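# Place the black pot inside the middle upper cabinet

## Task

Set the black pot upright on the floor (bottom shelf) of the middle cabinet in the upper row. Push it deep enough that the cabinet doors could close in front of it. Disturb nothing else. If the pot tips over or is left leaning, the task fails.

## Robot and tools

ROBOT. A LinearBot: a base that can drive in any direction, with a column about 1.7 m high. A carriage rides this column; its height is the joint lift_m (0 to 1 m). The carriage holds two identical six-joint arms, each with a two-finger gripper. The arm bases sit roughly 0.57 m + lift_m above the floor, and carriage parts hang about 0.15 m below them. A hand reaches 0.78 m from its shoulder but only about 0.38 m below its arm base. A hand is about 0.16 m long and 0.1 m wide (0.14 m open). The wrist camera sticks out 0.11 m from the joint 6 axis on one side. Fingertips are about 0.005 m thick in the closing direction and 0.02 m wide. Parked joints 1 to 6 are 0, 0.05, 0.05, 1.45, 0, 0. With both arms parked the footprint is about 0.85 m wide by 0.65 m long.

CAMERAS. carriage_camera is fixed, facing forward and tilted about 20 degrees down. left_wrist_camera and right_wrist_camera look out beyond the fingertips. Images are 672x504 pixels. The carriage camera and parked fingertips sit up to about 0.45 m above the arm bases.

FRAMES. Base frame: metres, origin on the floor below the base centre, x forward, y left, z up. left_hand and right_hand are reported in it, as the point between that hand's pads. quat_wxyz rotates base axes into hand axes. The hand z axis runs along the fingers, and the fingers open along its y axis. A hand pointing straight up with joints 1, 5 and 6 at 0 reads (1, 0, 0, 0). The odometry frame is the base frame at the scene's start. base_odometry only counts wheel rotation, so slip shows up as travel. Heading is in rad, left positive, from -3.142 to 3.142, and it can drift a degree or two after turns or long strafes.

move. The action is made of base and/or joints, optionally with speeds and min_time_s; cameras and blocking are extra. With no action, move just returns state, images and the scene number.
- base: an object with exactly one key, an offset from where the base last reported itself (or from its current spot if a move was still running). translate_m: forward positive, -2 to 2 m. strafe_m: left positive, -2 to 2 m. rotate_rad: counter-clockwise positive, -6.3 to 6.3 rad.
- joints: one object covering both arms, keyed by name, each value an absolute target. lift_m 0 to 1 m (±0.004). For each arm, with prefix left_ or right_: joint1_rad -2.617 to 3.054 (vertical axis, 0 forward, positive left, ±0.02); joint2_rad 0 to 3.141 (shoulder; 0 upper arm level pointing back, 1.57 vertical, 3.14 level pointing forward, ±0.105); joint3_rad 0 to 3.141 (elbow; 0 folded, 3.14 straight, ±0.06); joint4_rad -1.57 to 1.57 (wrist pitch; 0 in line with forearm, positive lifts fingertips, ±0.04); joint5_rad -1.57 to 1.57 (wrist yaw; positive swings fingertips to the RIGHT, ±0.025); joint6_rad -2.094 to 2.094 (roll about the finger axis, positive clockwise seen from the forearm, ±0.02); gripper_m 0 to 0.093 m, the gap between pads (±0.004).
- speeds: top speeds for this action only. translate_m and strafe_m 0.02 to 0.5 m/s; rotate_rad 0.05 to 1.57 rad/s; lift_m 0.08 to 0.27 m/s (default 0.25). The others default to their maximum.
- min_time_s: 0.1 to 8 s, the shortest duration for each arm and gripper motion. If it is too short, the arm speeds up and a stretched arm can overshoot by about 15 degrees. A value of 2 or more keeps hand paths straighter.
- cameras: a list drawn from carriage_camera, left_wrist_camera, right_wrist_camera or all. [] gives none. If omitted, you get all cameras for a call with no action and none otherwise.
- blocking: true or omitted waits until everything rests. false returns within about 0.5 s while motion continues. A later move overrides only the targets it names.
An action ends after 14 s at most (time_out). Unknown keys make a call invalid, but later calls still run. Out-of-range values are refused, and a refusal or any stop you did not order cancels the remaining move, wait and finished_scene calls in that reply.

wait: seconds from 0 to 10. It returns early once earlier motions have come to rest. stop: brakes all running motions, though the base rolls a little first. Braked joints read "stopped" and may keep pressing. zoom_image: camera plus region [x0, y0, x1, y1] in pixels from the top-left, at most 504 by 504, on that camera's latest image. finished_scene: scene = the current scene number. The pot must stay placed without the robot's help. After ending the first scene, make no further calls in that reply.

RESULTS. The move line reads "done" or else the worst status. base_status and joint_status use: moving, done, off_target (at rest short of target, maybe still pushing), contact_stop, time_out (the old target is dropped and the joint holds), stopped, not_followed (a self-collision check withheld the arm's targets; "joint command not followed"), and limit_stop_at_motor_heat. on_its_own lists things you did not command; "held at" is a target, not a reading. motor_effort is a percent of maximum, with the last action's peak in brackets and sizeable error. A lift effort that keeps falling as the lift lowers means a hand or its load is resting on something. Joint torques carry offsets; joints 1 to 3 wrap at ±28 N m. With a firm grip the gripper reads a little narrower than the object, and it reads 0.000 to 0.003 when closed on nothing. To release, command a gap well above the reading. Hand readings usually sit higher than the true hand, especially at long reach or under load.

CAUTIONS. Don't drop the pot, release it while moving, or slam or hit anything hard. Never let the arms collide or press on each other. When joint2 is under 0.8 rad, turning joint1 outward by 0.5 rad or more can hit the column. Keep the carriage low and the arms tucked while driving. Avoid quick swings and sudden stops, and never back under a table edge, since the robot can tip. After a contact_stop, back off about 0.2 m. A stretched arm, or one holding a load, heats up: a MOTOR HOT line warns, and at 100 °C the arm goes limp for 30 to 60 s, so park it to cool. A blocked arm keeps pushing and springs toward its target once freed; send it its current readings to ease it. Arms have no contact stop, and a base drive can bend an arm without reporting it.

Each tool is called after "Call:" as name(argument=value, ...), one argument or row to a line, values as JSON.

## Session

Call:
move(
)

Call:
zoom_image(
  camera="carriage_camera",
  region=[0, 150, 504, 400],
)

Call:
zoom_image(
  camera="carriage_camera",
  region=[100, 0, 604, 200],
)

Scene clock: 0.00 s.
Joint torques (N m): no reading
base_odometry: x=+0.000 y=+0.000 heading=+0.000
base_status: not commanded
joint_positions: lift_m=+0.300 left_joint1_rad=-0.007 left_joint2_rad=+0.045 left_joint3_rad=+0.027 left_joint4_rad=+1.460 left_joint5_rad=-0.018 left_joint6_rad=+0.017 left_gripper_m=+0.09396 right_joint1_rad=-0.002 right_joint2_rad=+0.059 right_joint3_rad=+0.042 right_joint4_rad=+1.500 right_joint5_rad=+0.048 right_joint6_rad=-0.029 right_gripper_m=+0.09396
joint_status: not commanded
motor_effort: lift_m=+23 drive_wheels=-2
left_hand: x=+0.2566 y=+0.3063 z=+1.3012 quat_wxyz=(+0.998, -0.008, +0.064, +0.006) (m; base frame)
right_hand: x=+0.2468 y=-0.3119 z=+1.3058 quat_wxyz=(+0.999, +0.023, +0.044, -0.017) (m; base frame)
pictures: carriage_camera, left_wrist_camera, right_wrist_camera

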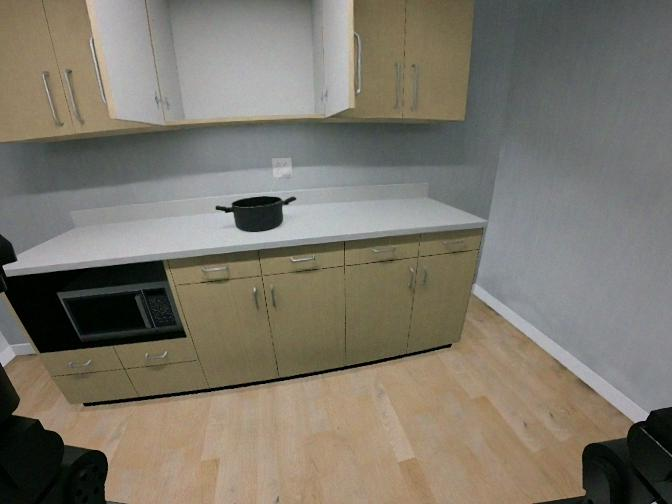

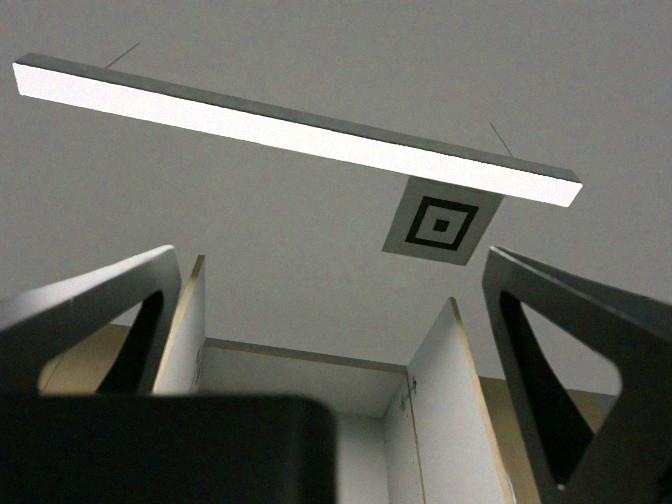

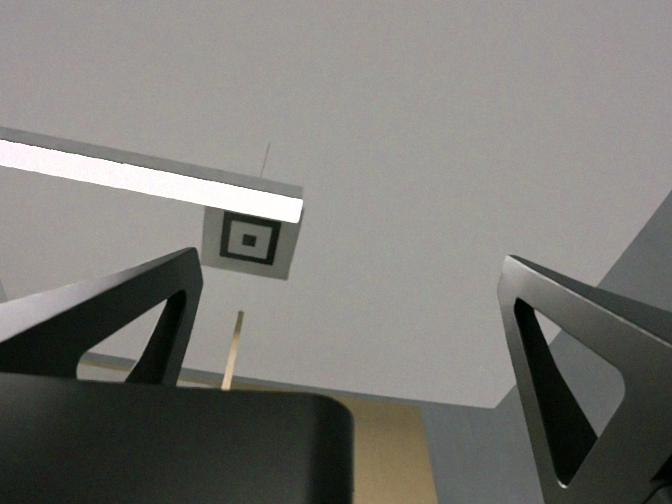

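Scaled by 1.000.

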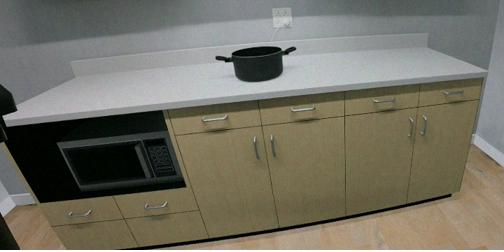

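Scaled by 1.000.

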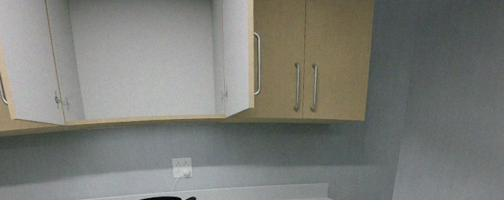

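Call:
move(
  base={"rotate_rad": 0.272},
)

Call:
move(
  base={"translate_m": 0.38},
  joints={"lift_m": 0.35, "left_joint1_rad": -0.265, "left_joint2_rad": 2.205, "left_joint3_rad": 0.962, "left_joint4_rad": 1.243, "left_joint5_rad": 0, "left_joint6_rad": -1.25, "right_joint1_rad": 0.242, "right_joint2_rad": 2.321, "right_joint3_rad": 1.209, "right_joint4_rad": 1.112, "right_joint5_rad": 0, "right_joint6_rad": 1.25},
  speeds={"translate_m": 0.2},
  min_time_s=2.2,
  cameras=["all"],
)

Call:
zoom_image(
  camera="carriage_camera",
  region=[200, 160, 480, 370],
)

Scene clock: 7.30 s.
Joint torques (N m): left_arm=[-0.05 4.51 5.61 -0.16 0.05 0.02] | right_arm=[-0.08 4.57 5.15 -0.34 -0.05 -0.03]
move: done
base_odometry: x=+0.000 y=+0.000 heading=+0.272
base_status: done
joint_positions: lift_m=+0.300 left_joint1_rad=-0.007 left_joint2_rad=+0.045 left_joint3_rad=+0.027 left_joint4_rad=+1.460 left_joint5_rad=-0.018 left_joint6_rad=+0.017 left_gripper_m=+0.09396 right_joint1_rad=-0.002 right_joint2_rad=+0.059 right_joint3_rad=+0.042 right_joint4_rad=+1.500 right_joint5_rad=+0.048 right_joint6_rad=-0.029 right_gripper_m=+0.09396
joint_status: not commanded
motor_effort: lift_m=+23(23) drive_wheels=+2(11)
left_hand: x=+0.2566 y=+0.3063 z=+1.3012 quat_wxyz=(+0.998, -0.008, +0.064, +0.006) (m; base frame)
right_hand: x=+0.2468 y=-0.3119 z=+1.3058 quat_wxyz=(+0.999, +0.023, +0.044, -0.017) (m; base frame)
pictures: none

Scene clock: 10.37 s.
Joint torques (N m): left_arm=[-0.7 -12.38 6.54 2.41 0.16 -0.03] | right_arm=[0.34 -13.07 6.87 2.15 -0.15 0.04]
move: done
base_odometry: x=+0.366 y=+0.103 heading=+0.273
base_status: done
joint_positions: lift_m=+0.350 left_joint1_rad=-0.259 left_joint2_rad=+2.201 left_joint3_rad=+0.942 left_joint4_rad=+1.240 left_joint5_rad=-0.013 left_joint6_rad=-1.238 left_gripper_m=+0.09398 right_joint1_rad=+0.237 right_joint2_rad=+2.324 right_joint3_rad=+1.182 right_joint4_rad=+1.101 right_joint5_rad=+0.014 right_joint6_rad=+1.236 right_gripper_m=+0.09396
joint_status: all done
motor_effort: lift_m=+24(29) drive_wheels=-7(11)
left_hand: x=+0.7605 y=+0.1635 z=+1.0311 quat_wxyz=(+0.516, -0.340, +0.628, -0.473) (m; base frame)
right_hand: x=+0.8113 y=-0.1640 z=+1.0225 quat_wxyz=(+0.517, +0.350, +0.631, +0.462) (m; base frame)
pictures: carriage_camera, left_wrist_camera, right_wrist_camera

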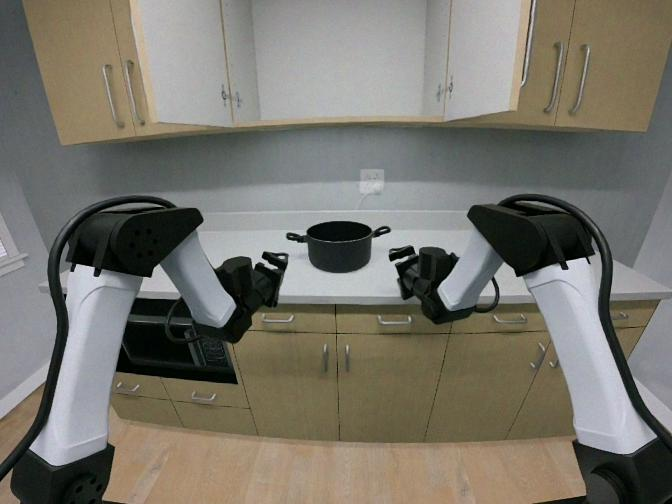

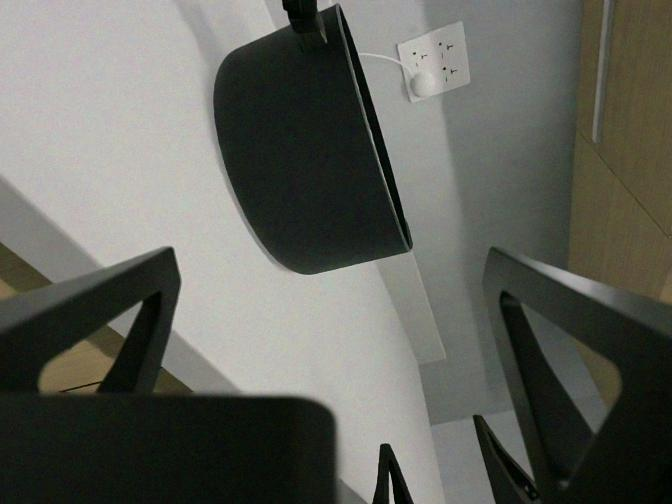

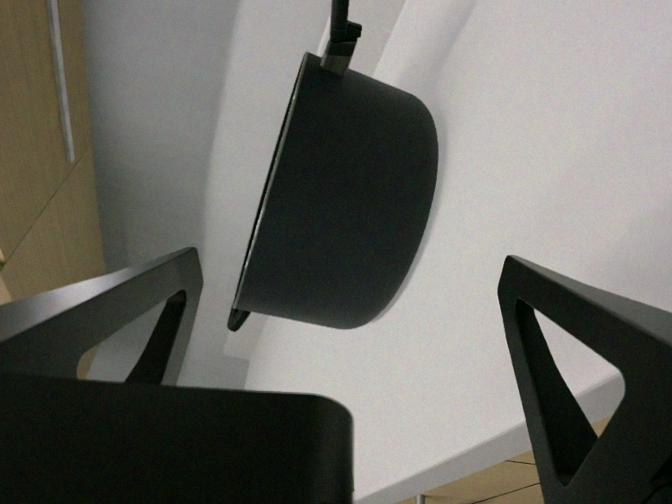

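Scaled by 1.800 from the camera's 672x504 image, which has a finer 960x720 frame.

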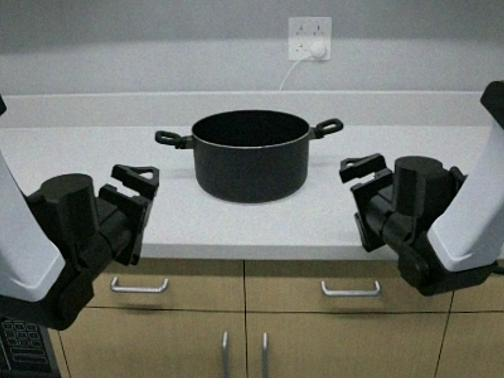

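Call:
move(
  base={"translate_m": 0.323},
  joints={"left_joint1_rad": -0.385, "left_joint2_rad": 2.225, "left_joint3_rad": 1.015, "left_joint4_rad": 1.2, "left_joint5_rad": -0.385, "right_joint2_rad": 2.295, "right_joint4_rad": 1.1},
  speeds={"translate_m": 0.2},
  cameras=["all"],
)

Call:
zoom_image(
  camera="carriage_camera",
  region=[230, 200, 450, 365],
)

Scene clock: 15.40 s.
Joint torques (N m): left_arm=[0.38 -12.04 6.84 2.24 -0.03 -0.01] | right_arm=[0.14 -15.61 6.91 2.12 -0.15 0.07]
move: done
base_odometry: x=+0.677 y=+0.190 heading=+0.274
base_status: done
joint_positions: lift_m=+0.350 left_joint1_rad=-0.390 left_joint2_rad=+2.216 left_joint3_rad=+0.993 left_joint4_rad=+1.203 left_joint5_rad=-0.379 left_joint6_rad=-1.239 left_gripper_m=+0.09398 right_joint1_rad=+0.239 right_joint2_rad=+2.324 right_joint3_rad=+1.182 right_joint4_rad=+1.095 right_joint5_rad=+0.013 right_joint6_rad=+1.237 right_gripper_m=+0.09396
joint_status: all done
motor_effort: lift_m=+24(24) drive_wheels=-8(12)
left_hand: x=+0.7598 y=+0.1524 z=+1.0339 quat_wxyz=(+0.570, -0.409, +0.585, -0.408) (m; base frame)
right_hand: x=+0.8108 y=-0.1623 z=+1.0208 quat_wxyz=(+0.514, +0.350, +0.633, +0.461) (m; base frame)
pictures: carriage_camera, left_wrist_camera, right_wrist_camera

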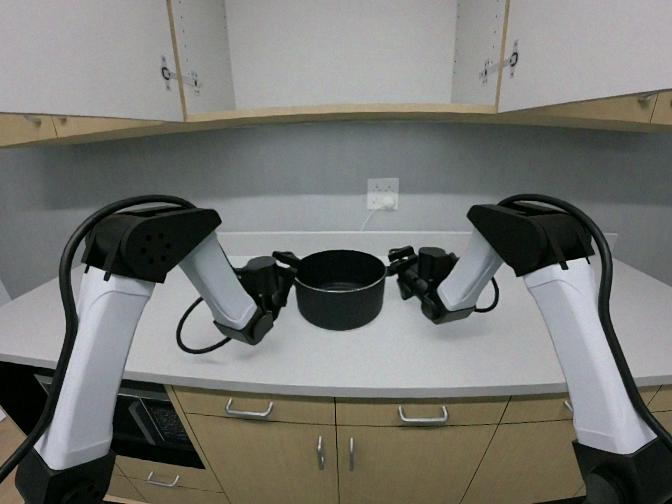

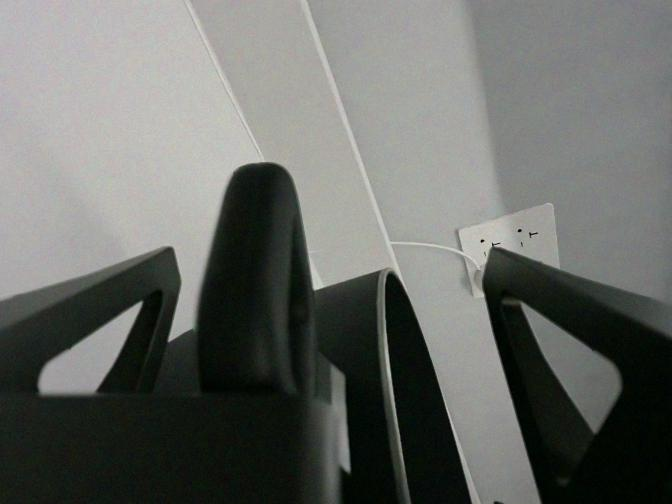

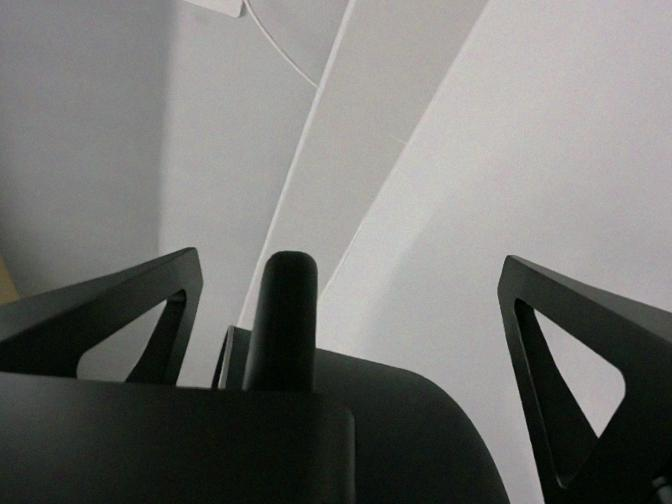

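Scaled by 2.291 from the camera's 672x504 image, which has a finer 960x720 frame.

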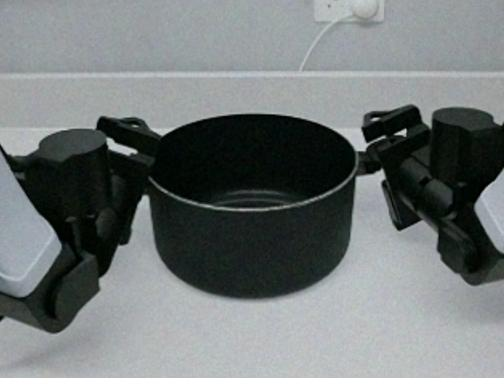

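Call:
move(
  joints={"left_joint1_rad": -0.36, "left_joint2_rad": 2.265, "left_joint4_rad": 1.24, "right_joint1_rad": 0.232, "right_joint2_rad": 2.25, "right_joint4_rad": 1.065, "left_gripper_m": 0.05, "right_gripper_m": 0.07},
  cameras=["left_wrist_camera", "right_wrist_camera"],
)

Scene clock: 18.23 s.
Joint torques (N m): left_arm=[1.07 -11.52 5.94 2.36 -0.07 0.05] | right_arm=[-0.62 -16.81 6.97 2.06 -0.15 0.05]
move: done
base_odometry: x=+0.677 y=+0.190 heading=+0.274
base_status: not commanded
joint_positions: lift_m=+0.350 left_joint1_rad=-0.372 left_joint2_rad=+2.249 left_joint3_rad=+1.000 left_joint4_rad=+1.234 left_joint5_rad=-0.376 left_joint6_rad=-1.245 left_gripper_m=+0.05012 right_joint1_rad=+0.237 right_joint2_rad=+2.291 right_joint3_rad=+1.182 right_joint4_rad=+1.064 right_joint5_rad=+0.012 right_joint6_rad=+1.237 right_gripper_m=+0.07012
joint_status: all done
motor_effort: lift_m=+24(24) drive_wheels=-7(8)
left_hand: x=+0.7638 y=+0.1610 z=+1.0262 quat_wxyz=(+0.572, -0.415, +0.579, -0.407) (m; base frame)
right_hand: x=+0.8111 y=-0.1634 z=+1.0325 quat_wxyz=(+0.515, +0.350, +0.632, +0.461) (m; base frame)
pictures: left_wrist_camera, right_wrist_camera

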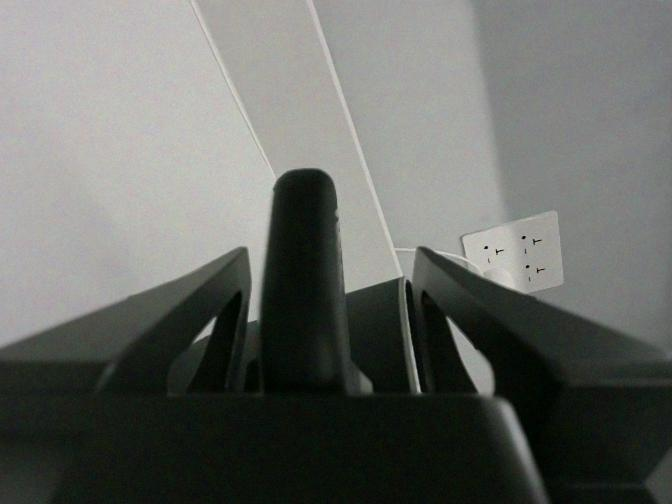

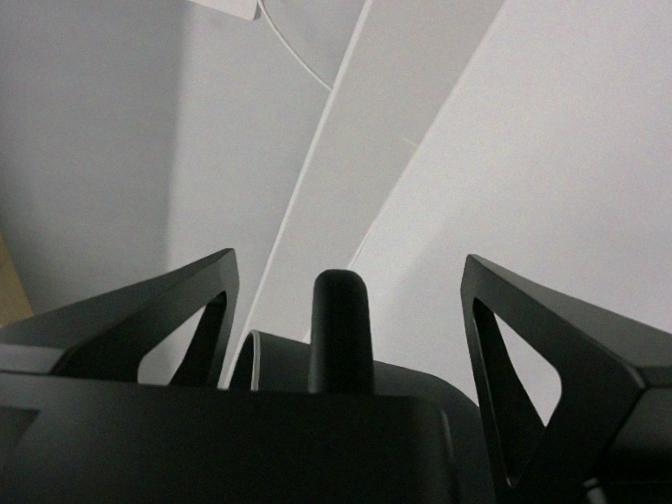

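Call:
move(
  joints={"right_joint1_rad": 0.255, "left_gripper_m": 0.022, "right_gripper_m": 0.026},
  min_time_s=0.8,
  cameras=["left_wrist_camera", "right_wrist_camera"],
)

Call:
move(
  joints={"left_gripper_m": 0.004, "right_gripper_m": 0.004},
  min_time_s=1.2,
  cameras=["all"],
)

Scene clock: 20.60 s.
Joint torques (N m): left_arm=[0.58 -12.37 6 2.33 -0.02 0.39] | right_arm=[0.57 -16.69 7.02 2.1 -0.14 0.04]
move: done
base_odometry: x=+0.677 y=+0.190 heading=+0.274
base_status: not commanded
joint_positions: lift_m=+0.350 left_joint1_rad=-0.366 left_joint2_rad=+2.257 left_joint3_rad=+1.000 left_joint4_rad=+1.236 left_joint5_rad=-0.378 left_joint6_rad=-1.276 left_gripper_m=+0.02207 right_joint1_rad=+0.247 right_joint2_rad=+2.291 right_joint3_rad=+1.182 right_joint4_rad=+1.061 right_joint5_rad=+0.012 right_joint6_rad=+1.237 right_gripper_m=+0.02612
joint_status: all done
motor_effort: lift_m=+23(24) drive_wheels=-8(9)
left_hand: x=+0.7645 y=+0.1645 z=+1.0222 quat_wxyz=(+0.567, -0.426, +0.573, -0.411) (m; base frame)
right_hand: x=+0.8097 y=-0.1580 z=+1.0319 quat_wxyz=(+0.512, +0.348, +0.635, +0.463) (m; base frame)
pictures: left_wrist_camera, right_wrist_camera

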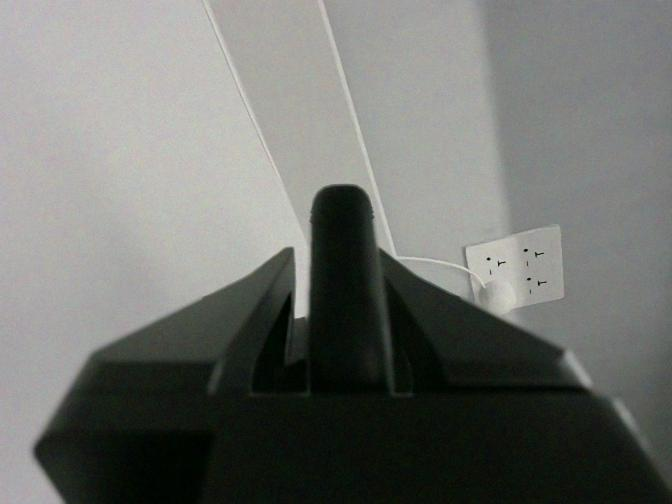

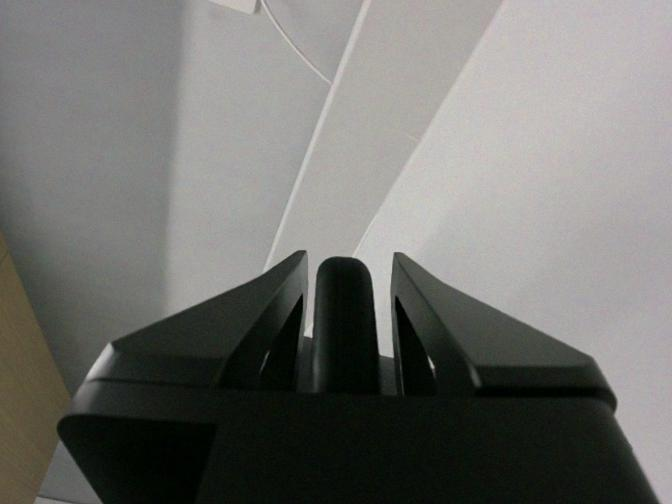

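Scene clock: 22.10 s.
Joint torques (N m): left_arm=[0.49 -12.38 5.96 2.36 -0.03 0.75] | right_arm=[0.55 -16.65 6.98 2.14 -0.13 0.09]
move: off_target
base_odometry: x=+0.677 y=+0.190 heading=+0.274
base_status: not commanded
joint_positions: lift_m=+0.350 left_joint1_rad=-0.366 left_joint2_rad=+2.257 left_joint3_rad=+1.000 left_joint4_rad=+1.234 left_joint5_rad=-0.378 left_joint6_rad=-1.309 left_gripper_m=+0.02055 right_joint1_rad=+0.247 right_joint2_rad=+2.291 right_joint3_rad=+1.182 right_joint4_rad=+1.058 right_joint5_rad=+0.012 right_joint6_rad=+1.235 right_gripper_m=+0.02126
joint_status: left_gripper_m off_target (ended at +0.02056, target +0.00400); right_gripper_m off_target (ended at +0.02128, target +0.00400)
motor_effort: lift_m=+23(24) drive_wheels=-7(8)
left_hand: x=+0.7646 y=+0.1647 z=+1.0217 quat_wxyz=(+0.559, -0.436, +0.566, -0.420) (m; base frame)
right_hand: x=+0.8097 y=-0.1580 z=+1.0311 quat_wxyz=(+0.512, +0.347, +0.636, +0.462) (m; base frame)
pictures: carriage_camera, left_wrist_camera, right_wrist_camera

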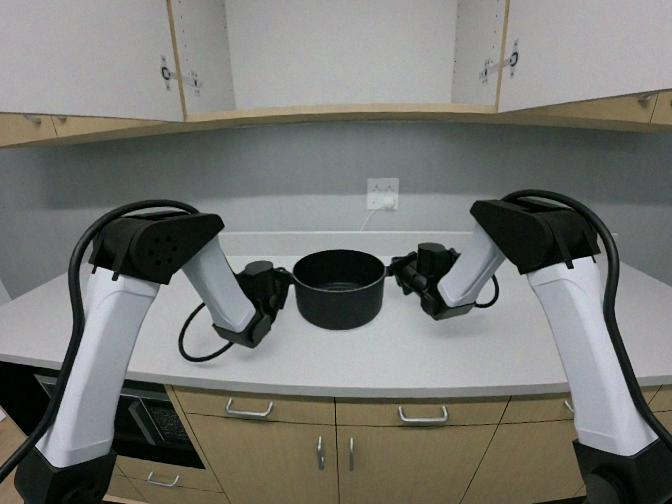

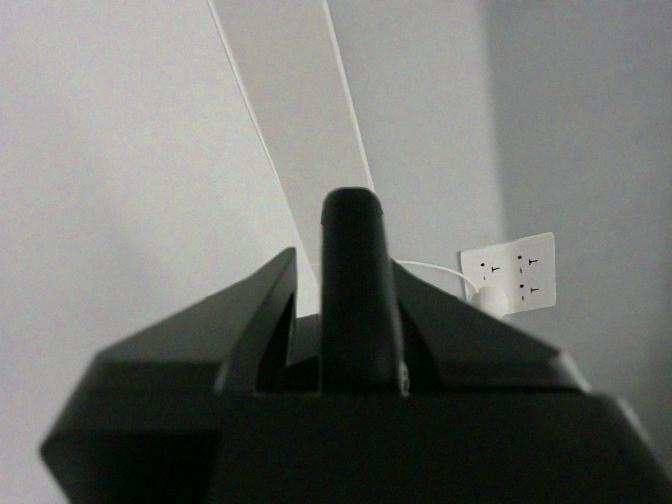

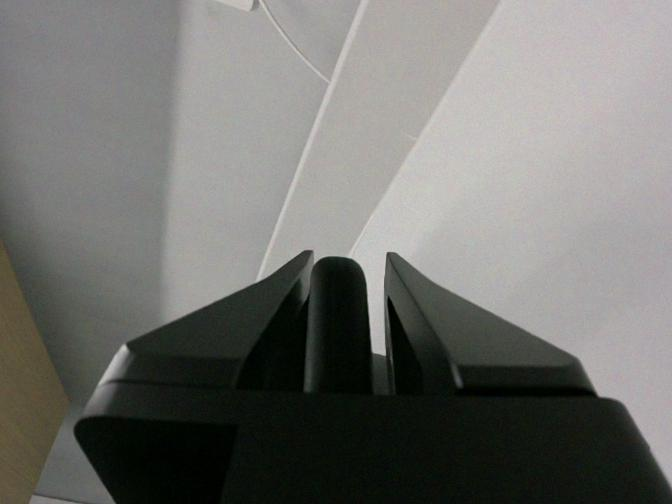

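Call:
move(
  joints={"lift_m": 0.42, "left_joint4_rad": 1.38, "right_joint4_rad": 1.21},
  speeds={"lift_m": 0.08},
  min_time_s=0.8,
  cameras=["all"],
)

Scene clock: 28.47 s.
Joint torques (N m): left_arm=[0.16 -15.27 5.85 3.69 -0.02 1.02] | right_arm=[0.32 -17.58 6.94 3.72 -0.12 0.14]
move: off_target
base_odometry: x=+0.677 y=+0.190 heading=+0.274
base_status: not commanded
joint_positions: lift_m=+0.420 left_joint1_rad=-0.363 left_joint2_rad=+2.285 left_joint3_rad=+1.000 left_joint4_rad=+1.256 left_joint5_rad=-0.380 left_joint6_rad=-1.332 left_gripper_m=+0.02053 right_joint1_rad=+0.250 right_joint2_rad=+2.299 right_joint3_rad=+1.182 right_joint4_rad=+1.059 right_joint5_rad=+0.011 right_joint6_rad=+1.232 right_gripper_m=+0.02097
joint_status: left_joint4_rad off_target (ended at +1.256, target +1.380); right_joint4_rad off_target (ended at +1.059, target +1.210); the others done
motor_effort: lift_m=+25(28) drive_wheels=+3(8)
left_hand: x=+0.7646 y=+0.1669 z=+1.0819 quat_wxyz=(+0.555, -0.445, +0.562, -0.423) (m; base frame)
right_hand: x=+0.8091 y=-0.1559 z=+1.0961 quat_wxyz=(+0.509, +0.346, +0.640, +0.460) (m; base frame)
pictures: carriage_camera, left_wrist_camera, right_wrist_camera

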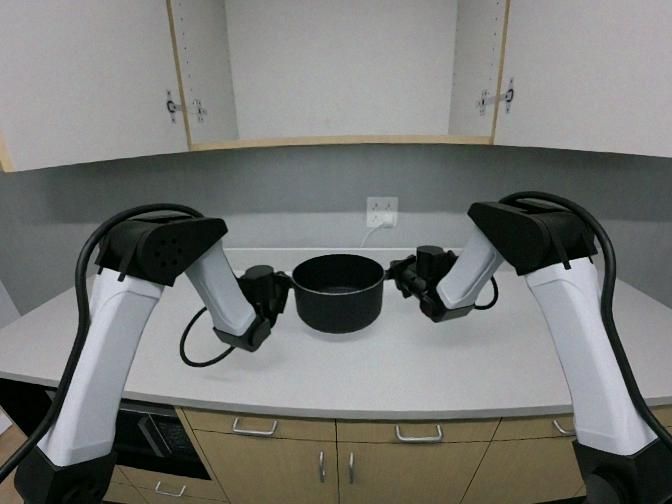

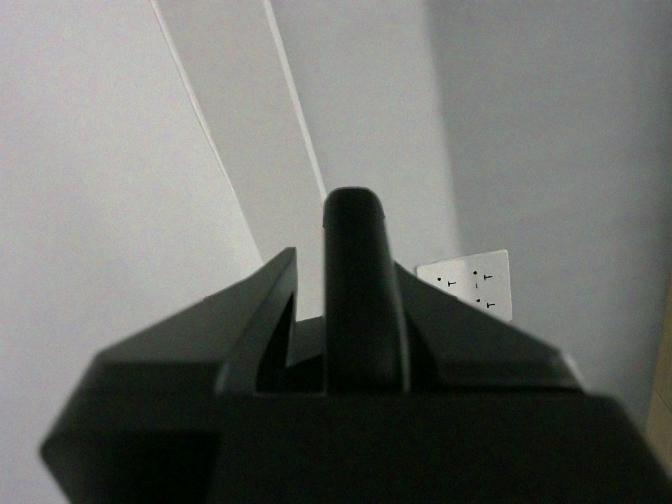

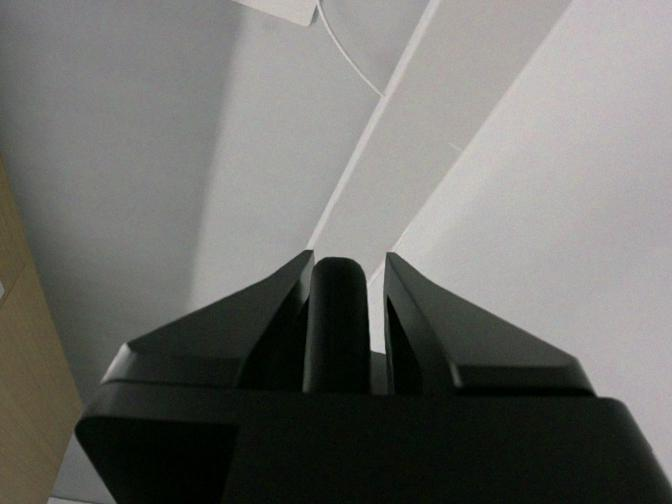

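Call:
move(
  base={"translate_m": -0.14},
  speeds={"translate_m": 0.25},
  blocking=false,
)

Call:
move(
  joints={"lift_m": 0.92},
  speeds={"lift_m": 0.25},
  cameras=["all"],
)

Scene clock: 29.37 s.
Joint torques (N m): left_arm=[0.01 -15.19 5.85 3.68 -0.02 1.02] | right_arm=[0.21 -17.65 6.91 3.71 -0.11 0.11]
move: moving
base_odometry: x=+0.645 y=+0.181 heading=+0.274
base_status: translate_m moving
joint_positions: lift_m=+0.420 left_joint1_rad=-0.360 left_joint2_rad=+2.285 left_joint3_rad=+1.000 left_joint4_rad=+1.256 left_joint5_rad=-0.380 left_joint6_rad=-1.332 left_gripper_m=+0.02053 right_joint1_rad=+0.250 right_joint2_rad=+2.299 right_joint3_rad=+1.182 right_joint4_rad=+1.059 right_joint5_rad=+0.009 right_joint6_rad=+1.232 right_gripper_m=+0.02094
joint_status: not commanded
motor_effort: lift_m=+25(25) drive_wheels=-9(13)
left_hand: x=+0.7649 y=+0.1682 z=+1.0819 quat_wxyz=(+0.555, -0.445, +0.561, -0.423) (m; base frame)
right_hand: x=+0.8091 y=-0.1557 z=+1.0961 quat_wxyz=(+0.509, +0.346, +0.640, +0.461) (m; base frame)
pictures: none

Scene clock: 32.03 s.
Joint torques (N m): left_arm=[-0.01 -16.9 5.75 3.56 -0.02 1.01] | right_arm=[0.29 -19.15 7.19 3.6 -0.11 0.09]
move: done
base_odometry: x=+0.542 y=+0.152 heading=+0.274
base_status: done
joint_positions: lift_m=+0.920 left_joint1_rad=-0.360 left_joint2_rad=+2.302 left_joint3_rad=+1.000 left_joint4_rad=+1.267 left_joint5_rad=-0.380 left_joint6_rad=-1.331 left_gripper_m=+0.02053 right_joint1_rad=+0.250 right_joint2_rad=+2.315 right_joint3_rad=+1.179 right_joint4_rad=+1.071 right_joint5_rad=+0.009 right_joint6_rad=+1.232 right_gripper_m=+0.02086
joint_status: all done
motor_effort: lift_m=+25(30) drive_wheels=+1(13)
left_hand: x=+0.7645 y=+0.1683 z=+1.5757 quat_wxyz=(+0.554, -0.446, +0.563, -0.421) (m; base frame)
right_hand: x=+0.8083 y=-0.1559 z=+1.5888 quat_wxyz=(+0.507, +0.347, +0.642, +0.459) (m; base frame)
pictures: carriage_camera, left_wrist_camera, right_wrist_camera

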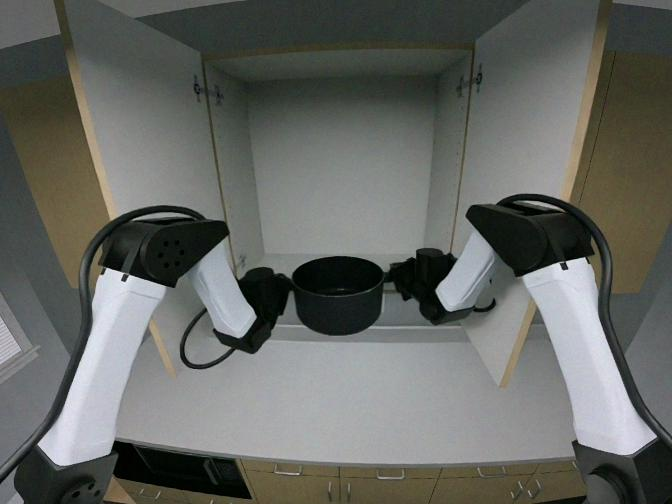

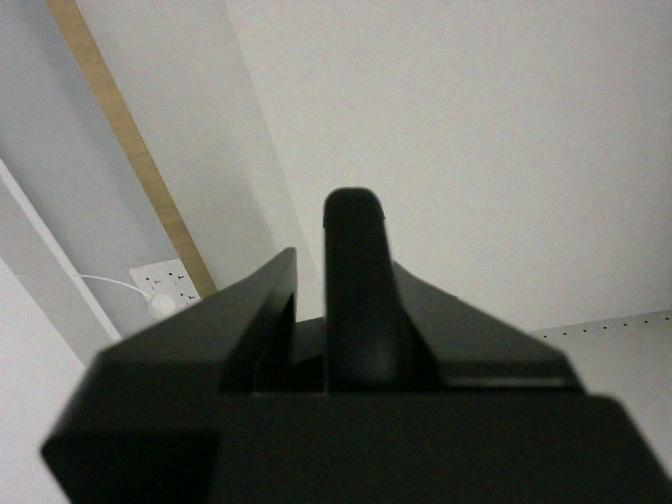

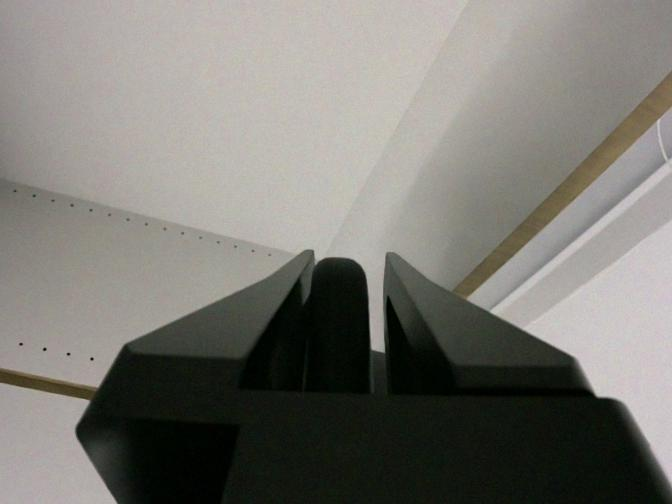

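Call:
move(
  base={"translate_m": 0.252},
  joints={"left_joint1_rad": -0.298, "left_joint2_rad": 2.5, "left_joint3_rad": 1.52, "left_joint4_rad": 1.12, "left_joint5_rad": -0.3, "right_joint1_rad": 0.215, "right_joint2_rad": 2.55, "right_joint3_rad": 1.77, "right_joint4_rad": 0.94},
  speeds={"translate_m": 0.2},
  min_time_s=1.8,
  cameras=["all"],
)

Call:
zoom_image(
  camera="carriage_camera",
  region=[200, 160, 480, 370],
)

Scene clock: 35.80 s.
Joint torques (N m): left_arm=[-0.39 -19.11 10 3.71 0.21 0.92] | right_arm=[-0.02 -20.55 11.25 3.48 -0.12 0.13]
move: off_target
base_odometry: x=+0.784 y=+0.221 heading=+0.274
base_status: done
joint_positions: lift_m=+0.920 left_joint1_rad=-0.295 left_joint2_rad=+2.528 left_joint3_rad=+1.471 left_joint4_rad=+0.996 left_joint5_rad=-0.318 left_joint6_rad=-1.324 left_gripper_m=+0.02048 right_joint1_rad=+0.214 right_joint2_rad=+2.602 right_joint3_rad=+1.696 right_joint4_rad=+0.811 right_joint5_rad=+0.009 right_joint6_rad=+1.232 right_gripper_m=+0.02073
joint_status: left_joint4_rad off_target (ended at +0.996, target +1.120); right_joint3_rad off_target (ended at +1.696, target +1.770); right_joint4_rad off_target (ended at +0.811, target +0.940); the others done
motor_effort: lift_m=+25(25) drive_wheels=+8(12)
left_hand: x=+0.8580 y=+0.1675 z=+1.5609 quat_wxyz=(+0.550, -0.448, +0.573, -0.410) (m; base frame)
right_hand: x=+0.8990 y=-0.1581 z=+1.5639 quat_wxyz=(+0.507, +0.363, +0.644, +0.443) (m; base frame)
pictures: carriage_camera, left_wrist_camera, right_wrist_camera

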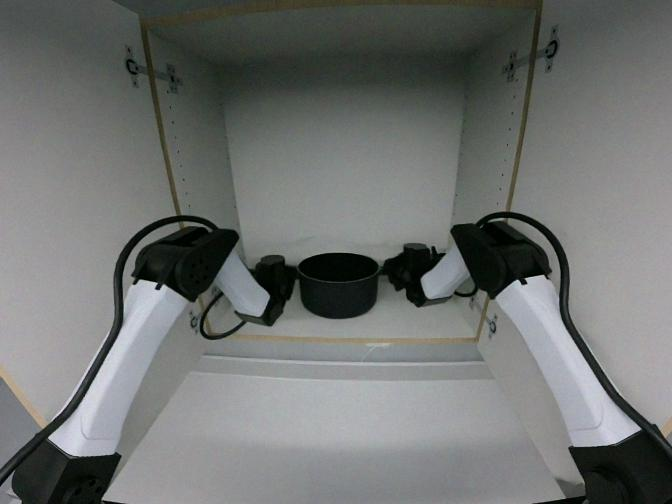

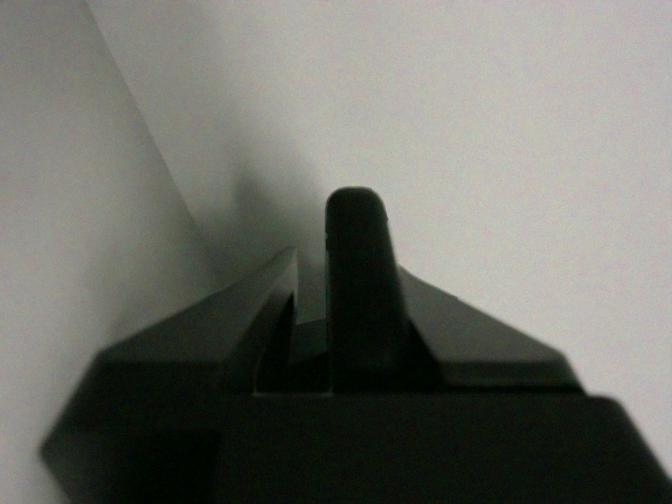

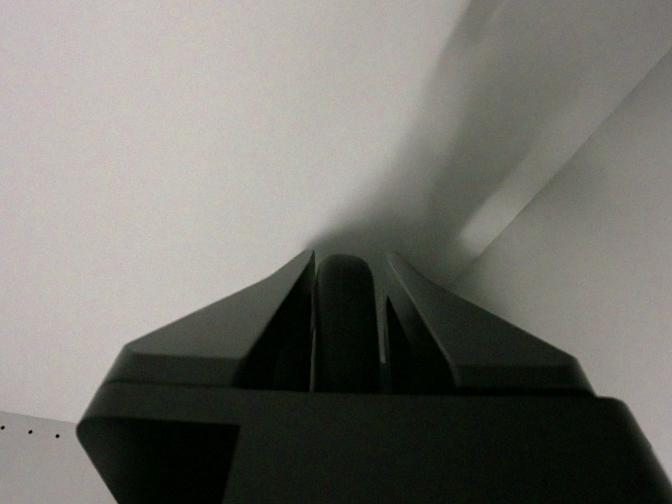

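Scaled by 1.800 from the camera's 672x504 image, which has a finer 960x720 frame.

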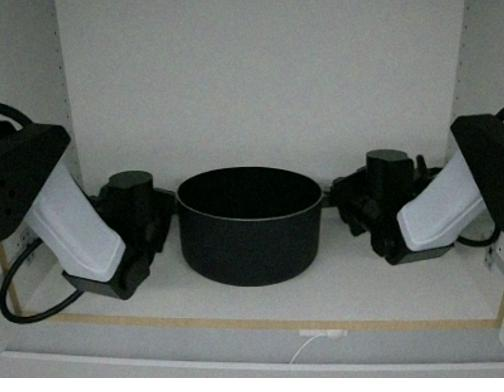

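Call:
move(
  joints={"lift_m": 0.848},
  speeds={"lift_m": 0.08},
  cameras=["carriage_camera"],
)

Call:
zoom_image(
  camera="carriage_camera",
  region=[200, 160, 480, 370],
)

Scene clock: 38.70 s.
Joint torques (N m): left_arm=[-0.8 -17.7 7.34 2.46 0.26 0.6] | right_arm=[0.08 -19.55 7.88 2.3 -0.09 0.09]
move: done
base_odometry: x=+0.784 y=+0.221 heading=+0.274
base_status: not commanded
joint_positions: lift_m=+0.848 left_joint1_rad=-0.291 left_joint2_rad=+2.513 left_joint3_rad=+1.502 left_joint4_rad=+1.102 left_joint5_rad=-0.321 left_joint6_rad=-1.295 left_gripper_m=+0.02093 right_joint1_rad=+0.213 right_joint2_rad=+2.590 right_joint3_rad=+1.743 right_joint4_rad=+0.913 right_joint5_rad=+0.007 right_joint6_rad=+1.234 right_gripper_m=+0.02002
joint_status: all done
on_its_own: left_joint4_rad moved +0.106 to your old target +1.120; right_joint4_rad moved +0.102 to your old target +0.940
motor_effort: lift_m=+18(20) drive_wheels=+8(9)
left_hand: x=+0.8637 y=+0.1691 z=+1.5373 quat_wxyz=(+0.588, -0.424, +0.527, -0.444) (m; base frame)
right_hand: x=+0.9066 y=-0.1568 z=+1.5472 quat_wxyz=(+0.549, +0.336, +0.595, +0.482) (m; base frame)
pictures: carriage_camera

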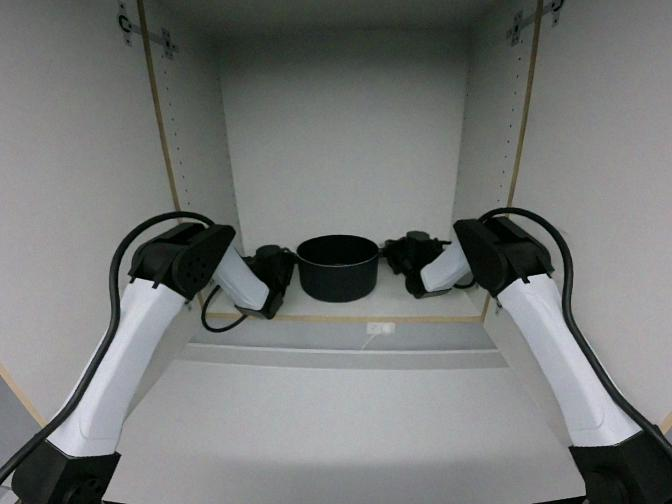

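Scaled by 1.800 from the camera's 672x504 image, which has a finer 960x720 frame.

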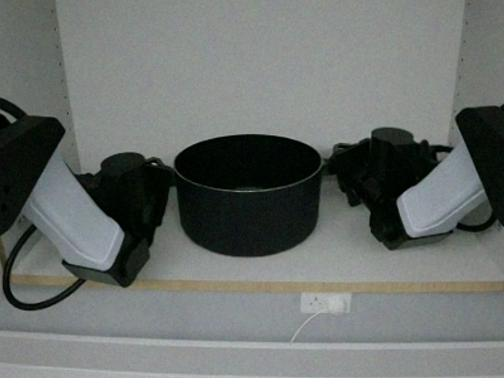

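Call:
move(
  joints={"left_joint4_rad": 1.0, "right_joint4_rad": 0.83},
  min_time_s=0.8,
)

Call:
move(
  joints={"left_gripper_m": 0.05, "right_gripper_m": 0.05},
  min_time_s=1.2,
  cameras=["all"],
)

Scene clock: 40.90 s.
Joint torques (N m): left_arm=[-0.76 -17.58 6.74 1.37 0.25 0.63] | right_arm=[0.13 -18.86 7.47 1.5 -0.09 0.08]
move: off_target
base_odometry: x=+0.784 y=+0.221 heading=+0.274
base_status: not commanded
joint_positions: lift_m=+0.848 left_joint1_rad=-0.291 left_joint2_rad=+2.512 left_joint3_rad=+1.509 left_joint4_rad=+1.080 left_joint5_rad=-0.321 left_joint6_rad=-1.297 left_gripper_m=+0.02093 right_joint1_rad=+0.212 right_joint2_rad=+2.584 right_joint3_rad=+1.748 right_joint4_rad=+0.879 right_joint5_rad=+0.007 right_joint6_rad=+1.235 right_gripper_m=+0.01998
joint_status: left_joint4_rad off_target (ended at +1.080, target +1.000); right_joint4_rad off_target (ended at +0.879, target +0.830)
motor_effort: lift_m=+18(18) drive_wheels=+7(9)
left_hand: x=+0.8651 y=+0.1686 z=+1.5355 quat_wxyz=(+0.585, -0.426, +0.531, -0.440) (m; base frame)
right_hand: x=+0.9079 y=-0.1573 z=+1.5453 quat_wxyz=(+0.543, +0.341, +0.602, +0.476) (m; base frame)
pictures: none

Scene clock: 42.40 s.
Joint torques (N m): left_arm=[-0.76 -17.62 6.75 1.91 0.25 0.34] | right_arm=[0.16 -19.03 7.56 2.06 -0.11 0.01]
move: done
base_odometry: x=+0.784 y=+0.221 heading=+0.274
base_status: not commanded
joint_positions: lift_m=+0.848 left_joint1_rad=-0.291 left_joint2_rad=+2.512 left_joint3_rad=+1.509 left_joint4_rad=+1.034 left_joint5_rad=-0.321 left_joint6_rad=-1.270 left_gripper_m=+0.04991 right_joint1_rad=+0.212 right_joint2_rad=+2.584 right_joint3_rad=+1.748 right_joint4_rad=+0.828 right_joint5_rad=+0.007 right_joint6_rad=+1.241 right_gripper_m=+0.04991
joint_status: all done
on_its_own: left_joint4_rad moved -0.045 to your old target +1.000; right_joint4_rad moved -0.051 to your old target +0.830
motor_effort: lift_m=+18(18) drive_wheels=+9(9)
left_hand: x=+0.8657 y=+0.1684 z=+1.5246 quat_wxyz=(+0.582, -0.424, +0.552, -0.420) (m; base frame)
right_hand: x=+0.9081 y=-0.1574 z=+1.5327 quat_wxyz=(+0.528, +0.351, +0.617, +0.466) (m; base frame)
pictures: carriage_camera, left_wrist_camera, right_wrist_camera

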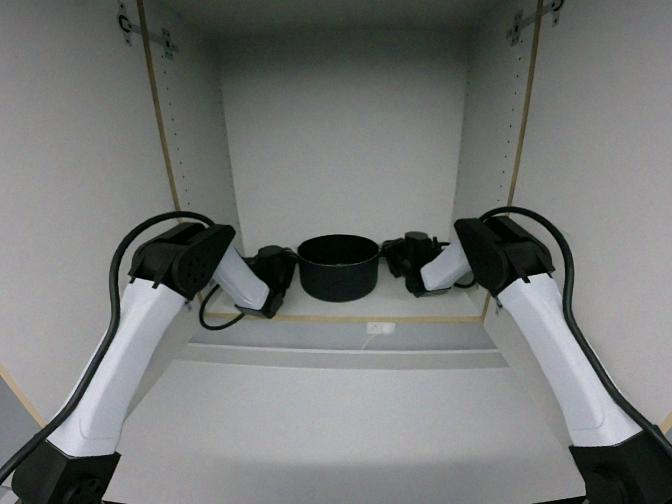

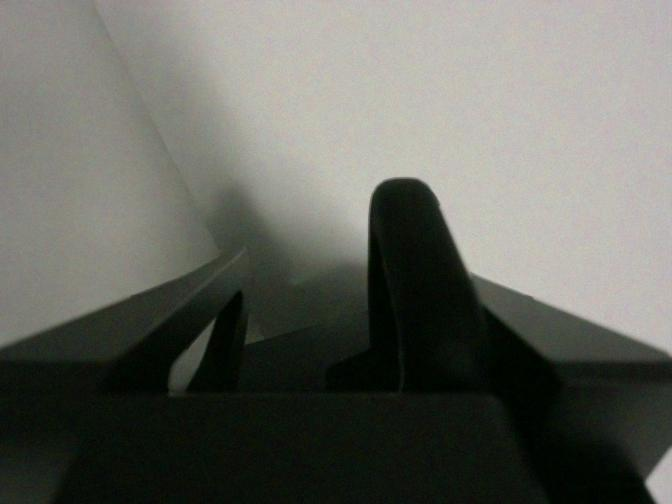

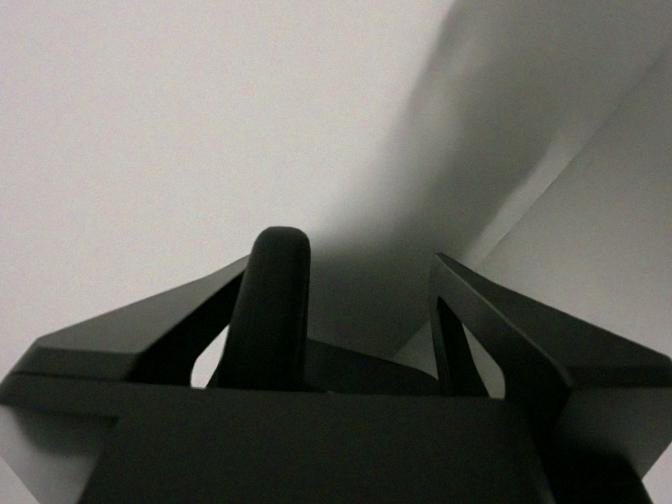

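Call:
move(
  joints={"lift_m": 0.864, "left_gripper_m": 0.06, "right_gripper_m": 0.06},
  cameras=["left_wrist_camera", "right_wrist_camera"],
)

Scene clock: 43.83 s.
Joint torques (N m): left_arm=[-0.61 -17.65 6.64 2.17 0.15 0.26] | right_arm=[0.18 -18.33 7.34 2.16 -0.11 0.01]
move: done
base_odometry: x=+0.784 y=+0.221 heading=+0.274
base_status: not commanded
joint_positions: lift_m=+0.864 left_joint1_rad=-0.292 left_joint2_rad=+2.512 left_joint3_rad=+1.510 left_joint4_rad=+1.011 left_joint5_rad=-0.314 left_joint6_rad=-1.265 left_gripper_m=+0.05990 right_joint1_rad=+0.212 right_joint2_rad=+2.578 right_joint3_rad=+1.750 right_joint4_rad=+0.821 right_joint5_rad=+0.007 right_joint6_rad=+1.241 right_gripper_m=+0.05988
joint_status: all done
motor_effort: lift_m=+24(30) drive_wheels=+8(9)
left_hand: x=+0.8659 y=+0.1664 z=+1.5348 quat_wxyz=(+0.577, -0.423, +0.563, -0.414) (m; base frame)
right_hand: x=+0.9084 y=-0.1573 z=+1.5513 quat_wxyz=(+0.529, +0.351, +0.616, +0.466) (m; base frame)
pictures: left_wrist_camera, right_wrist_camera

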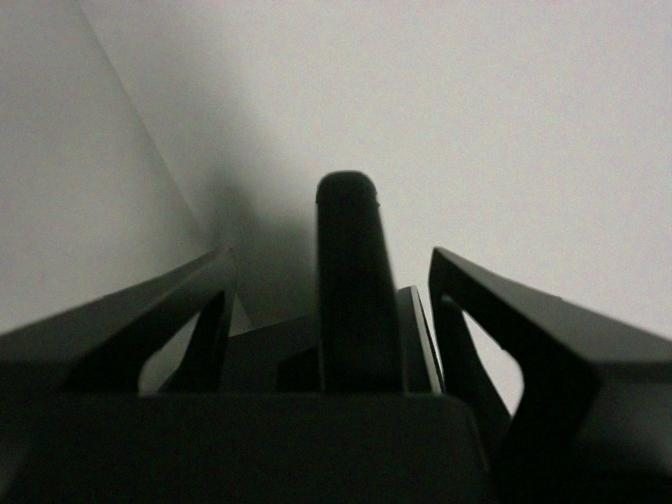

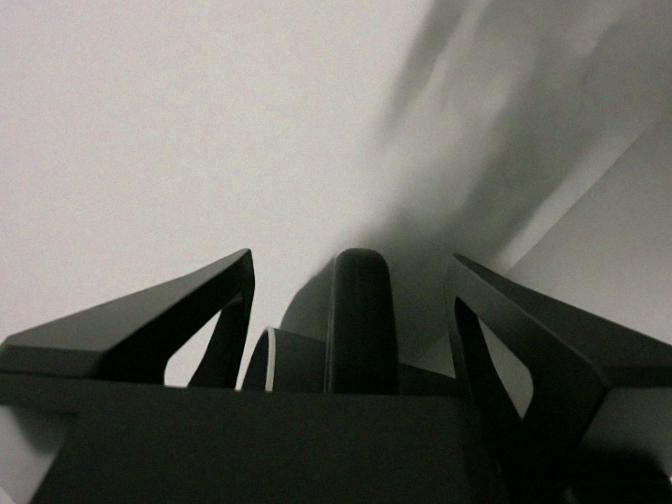

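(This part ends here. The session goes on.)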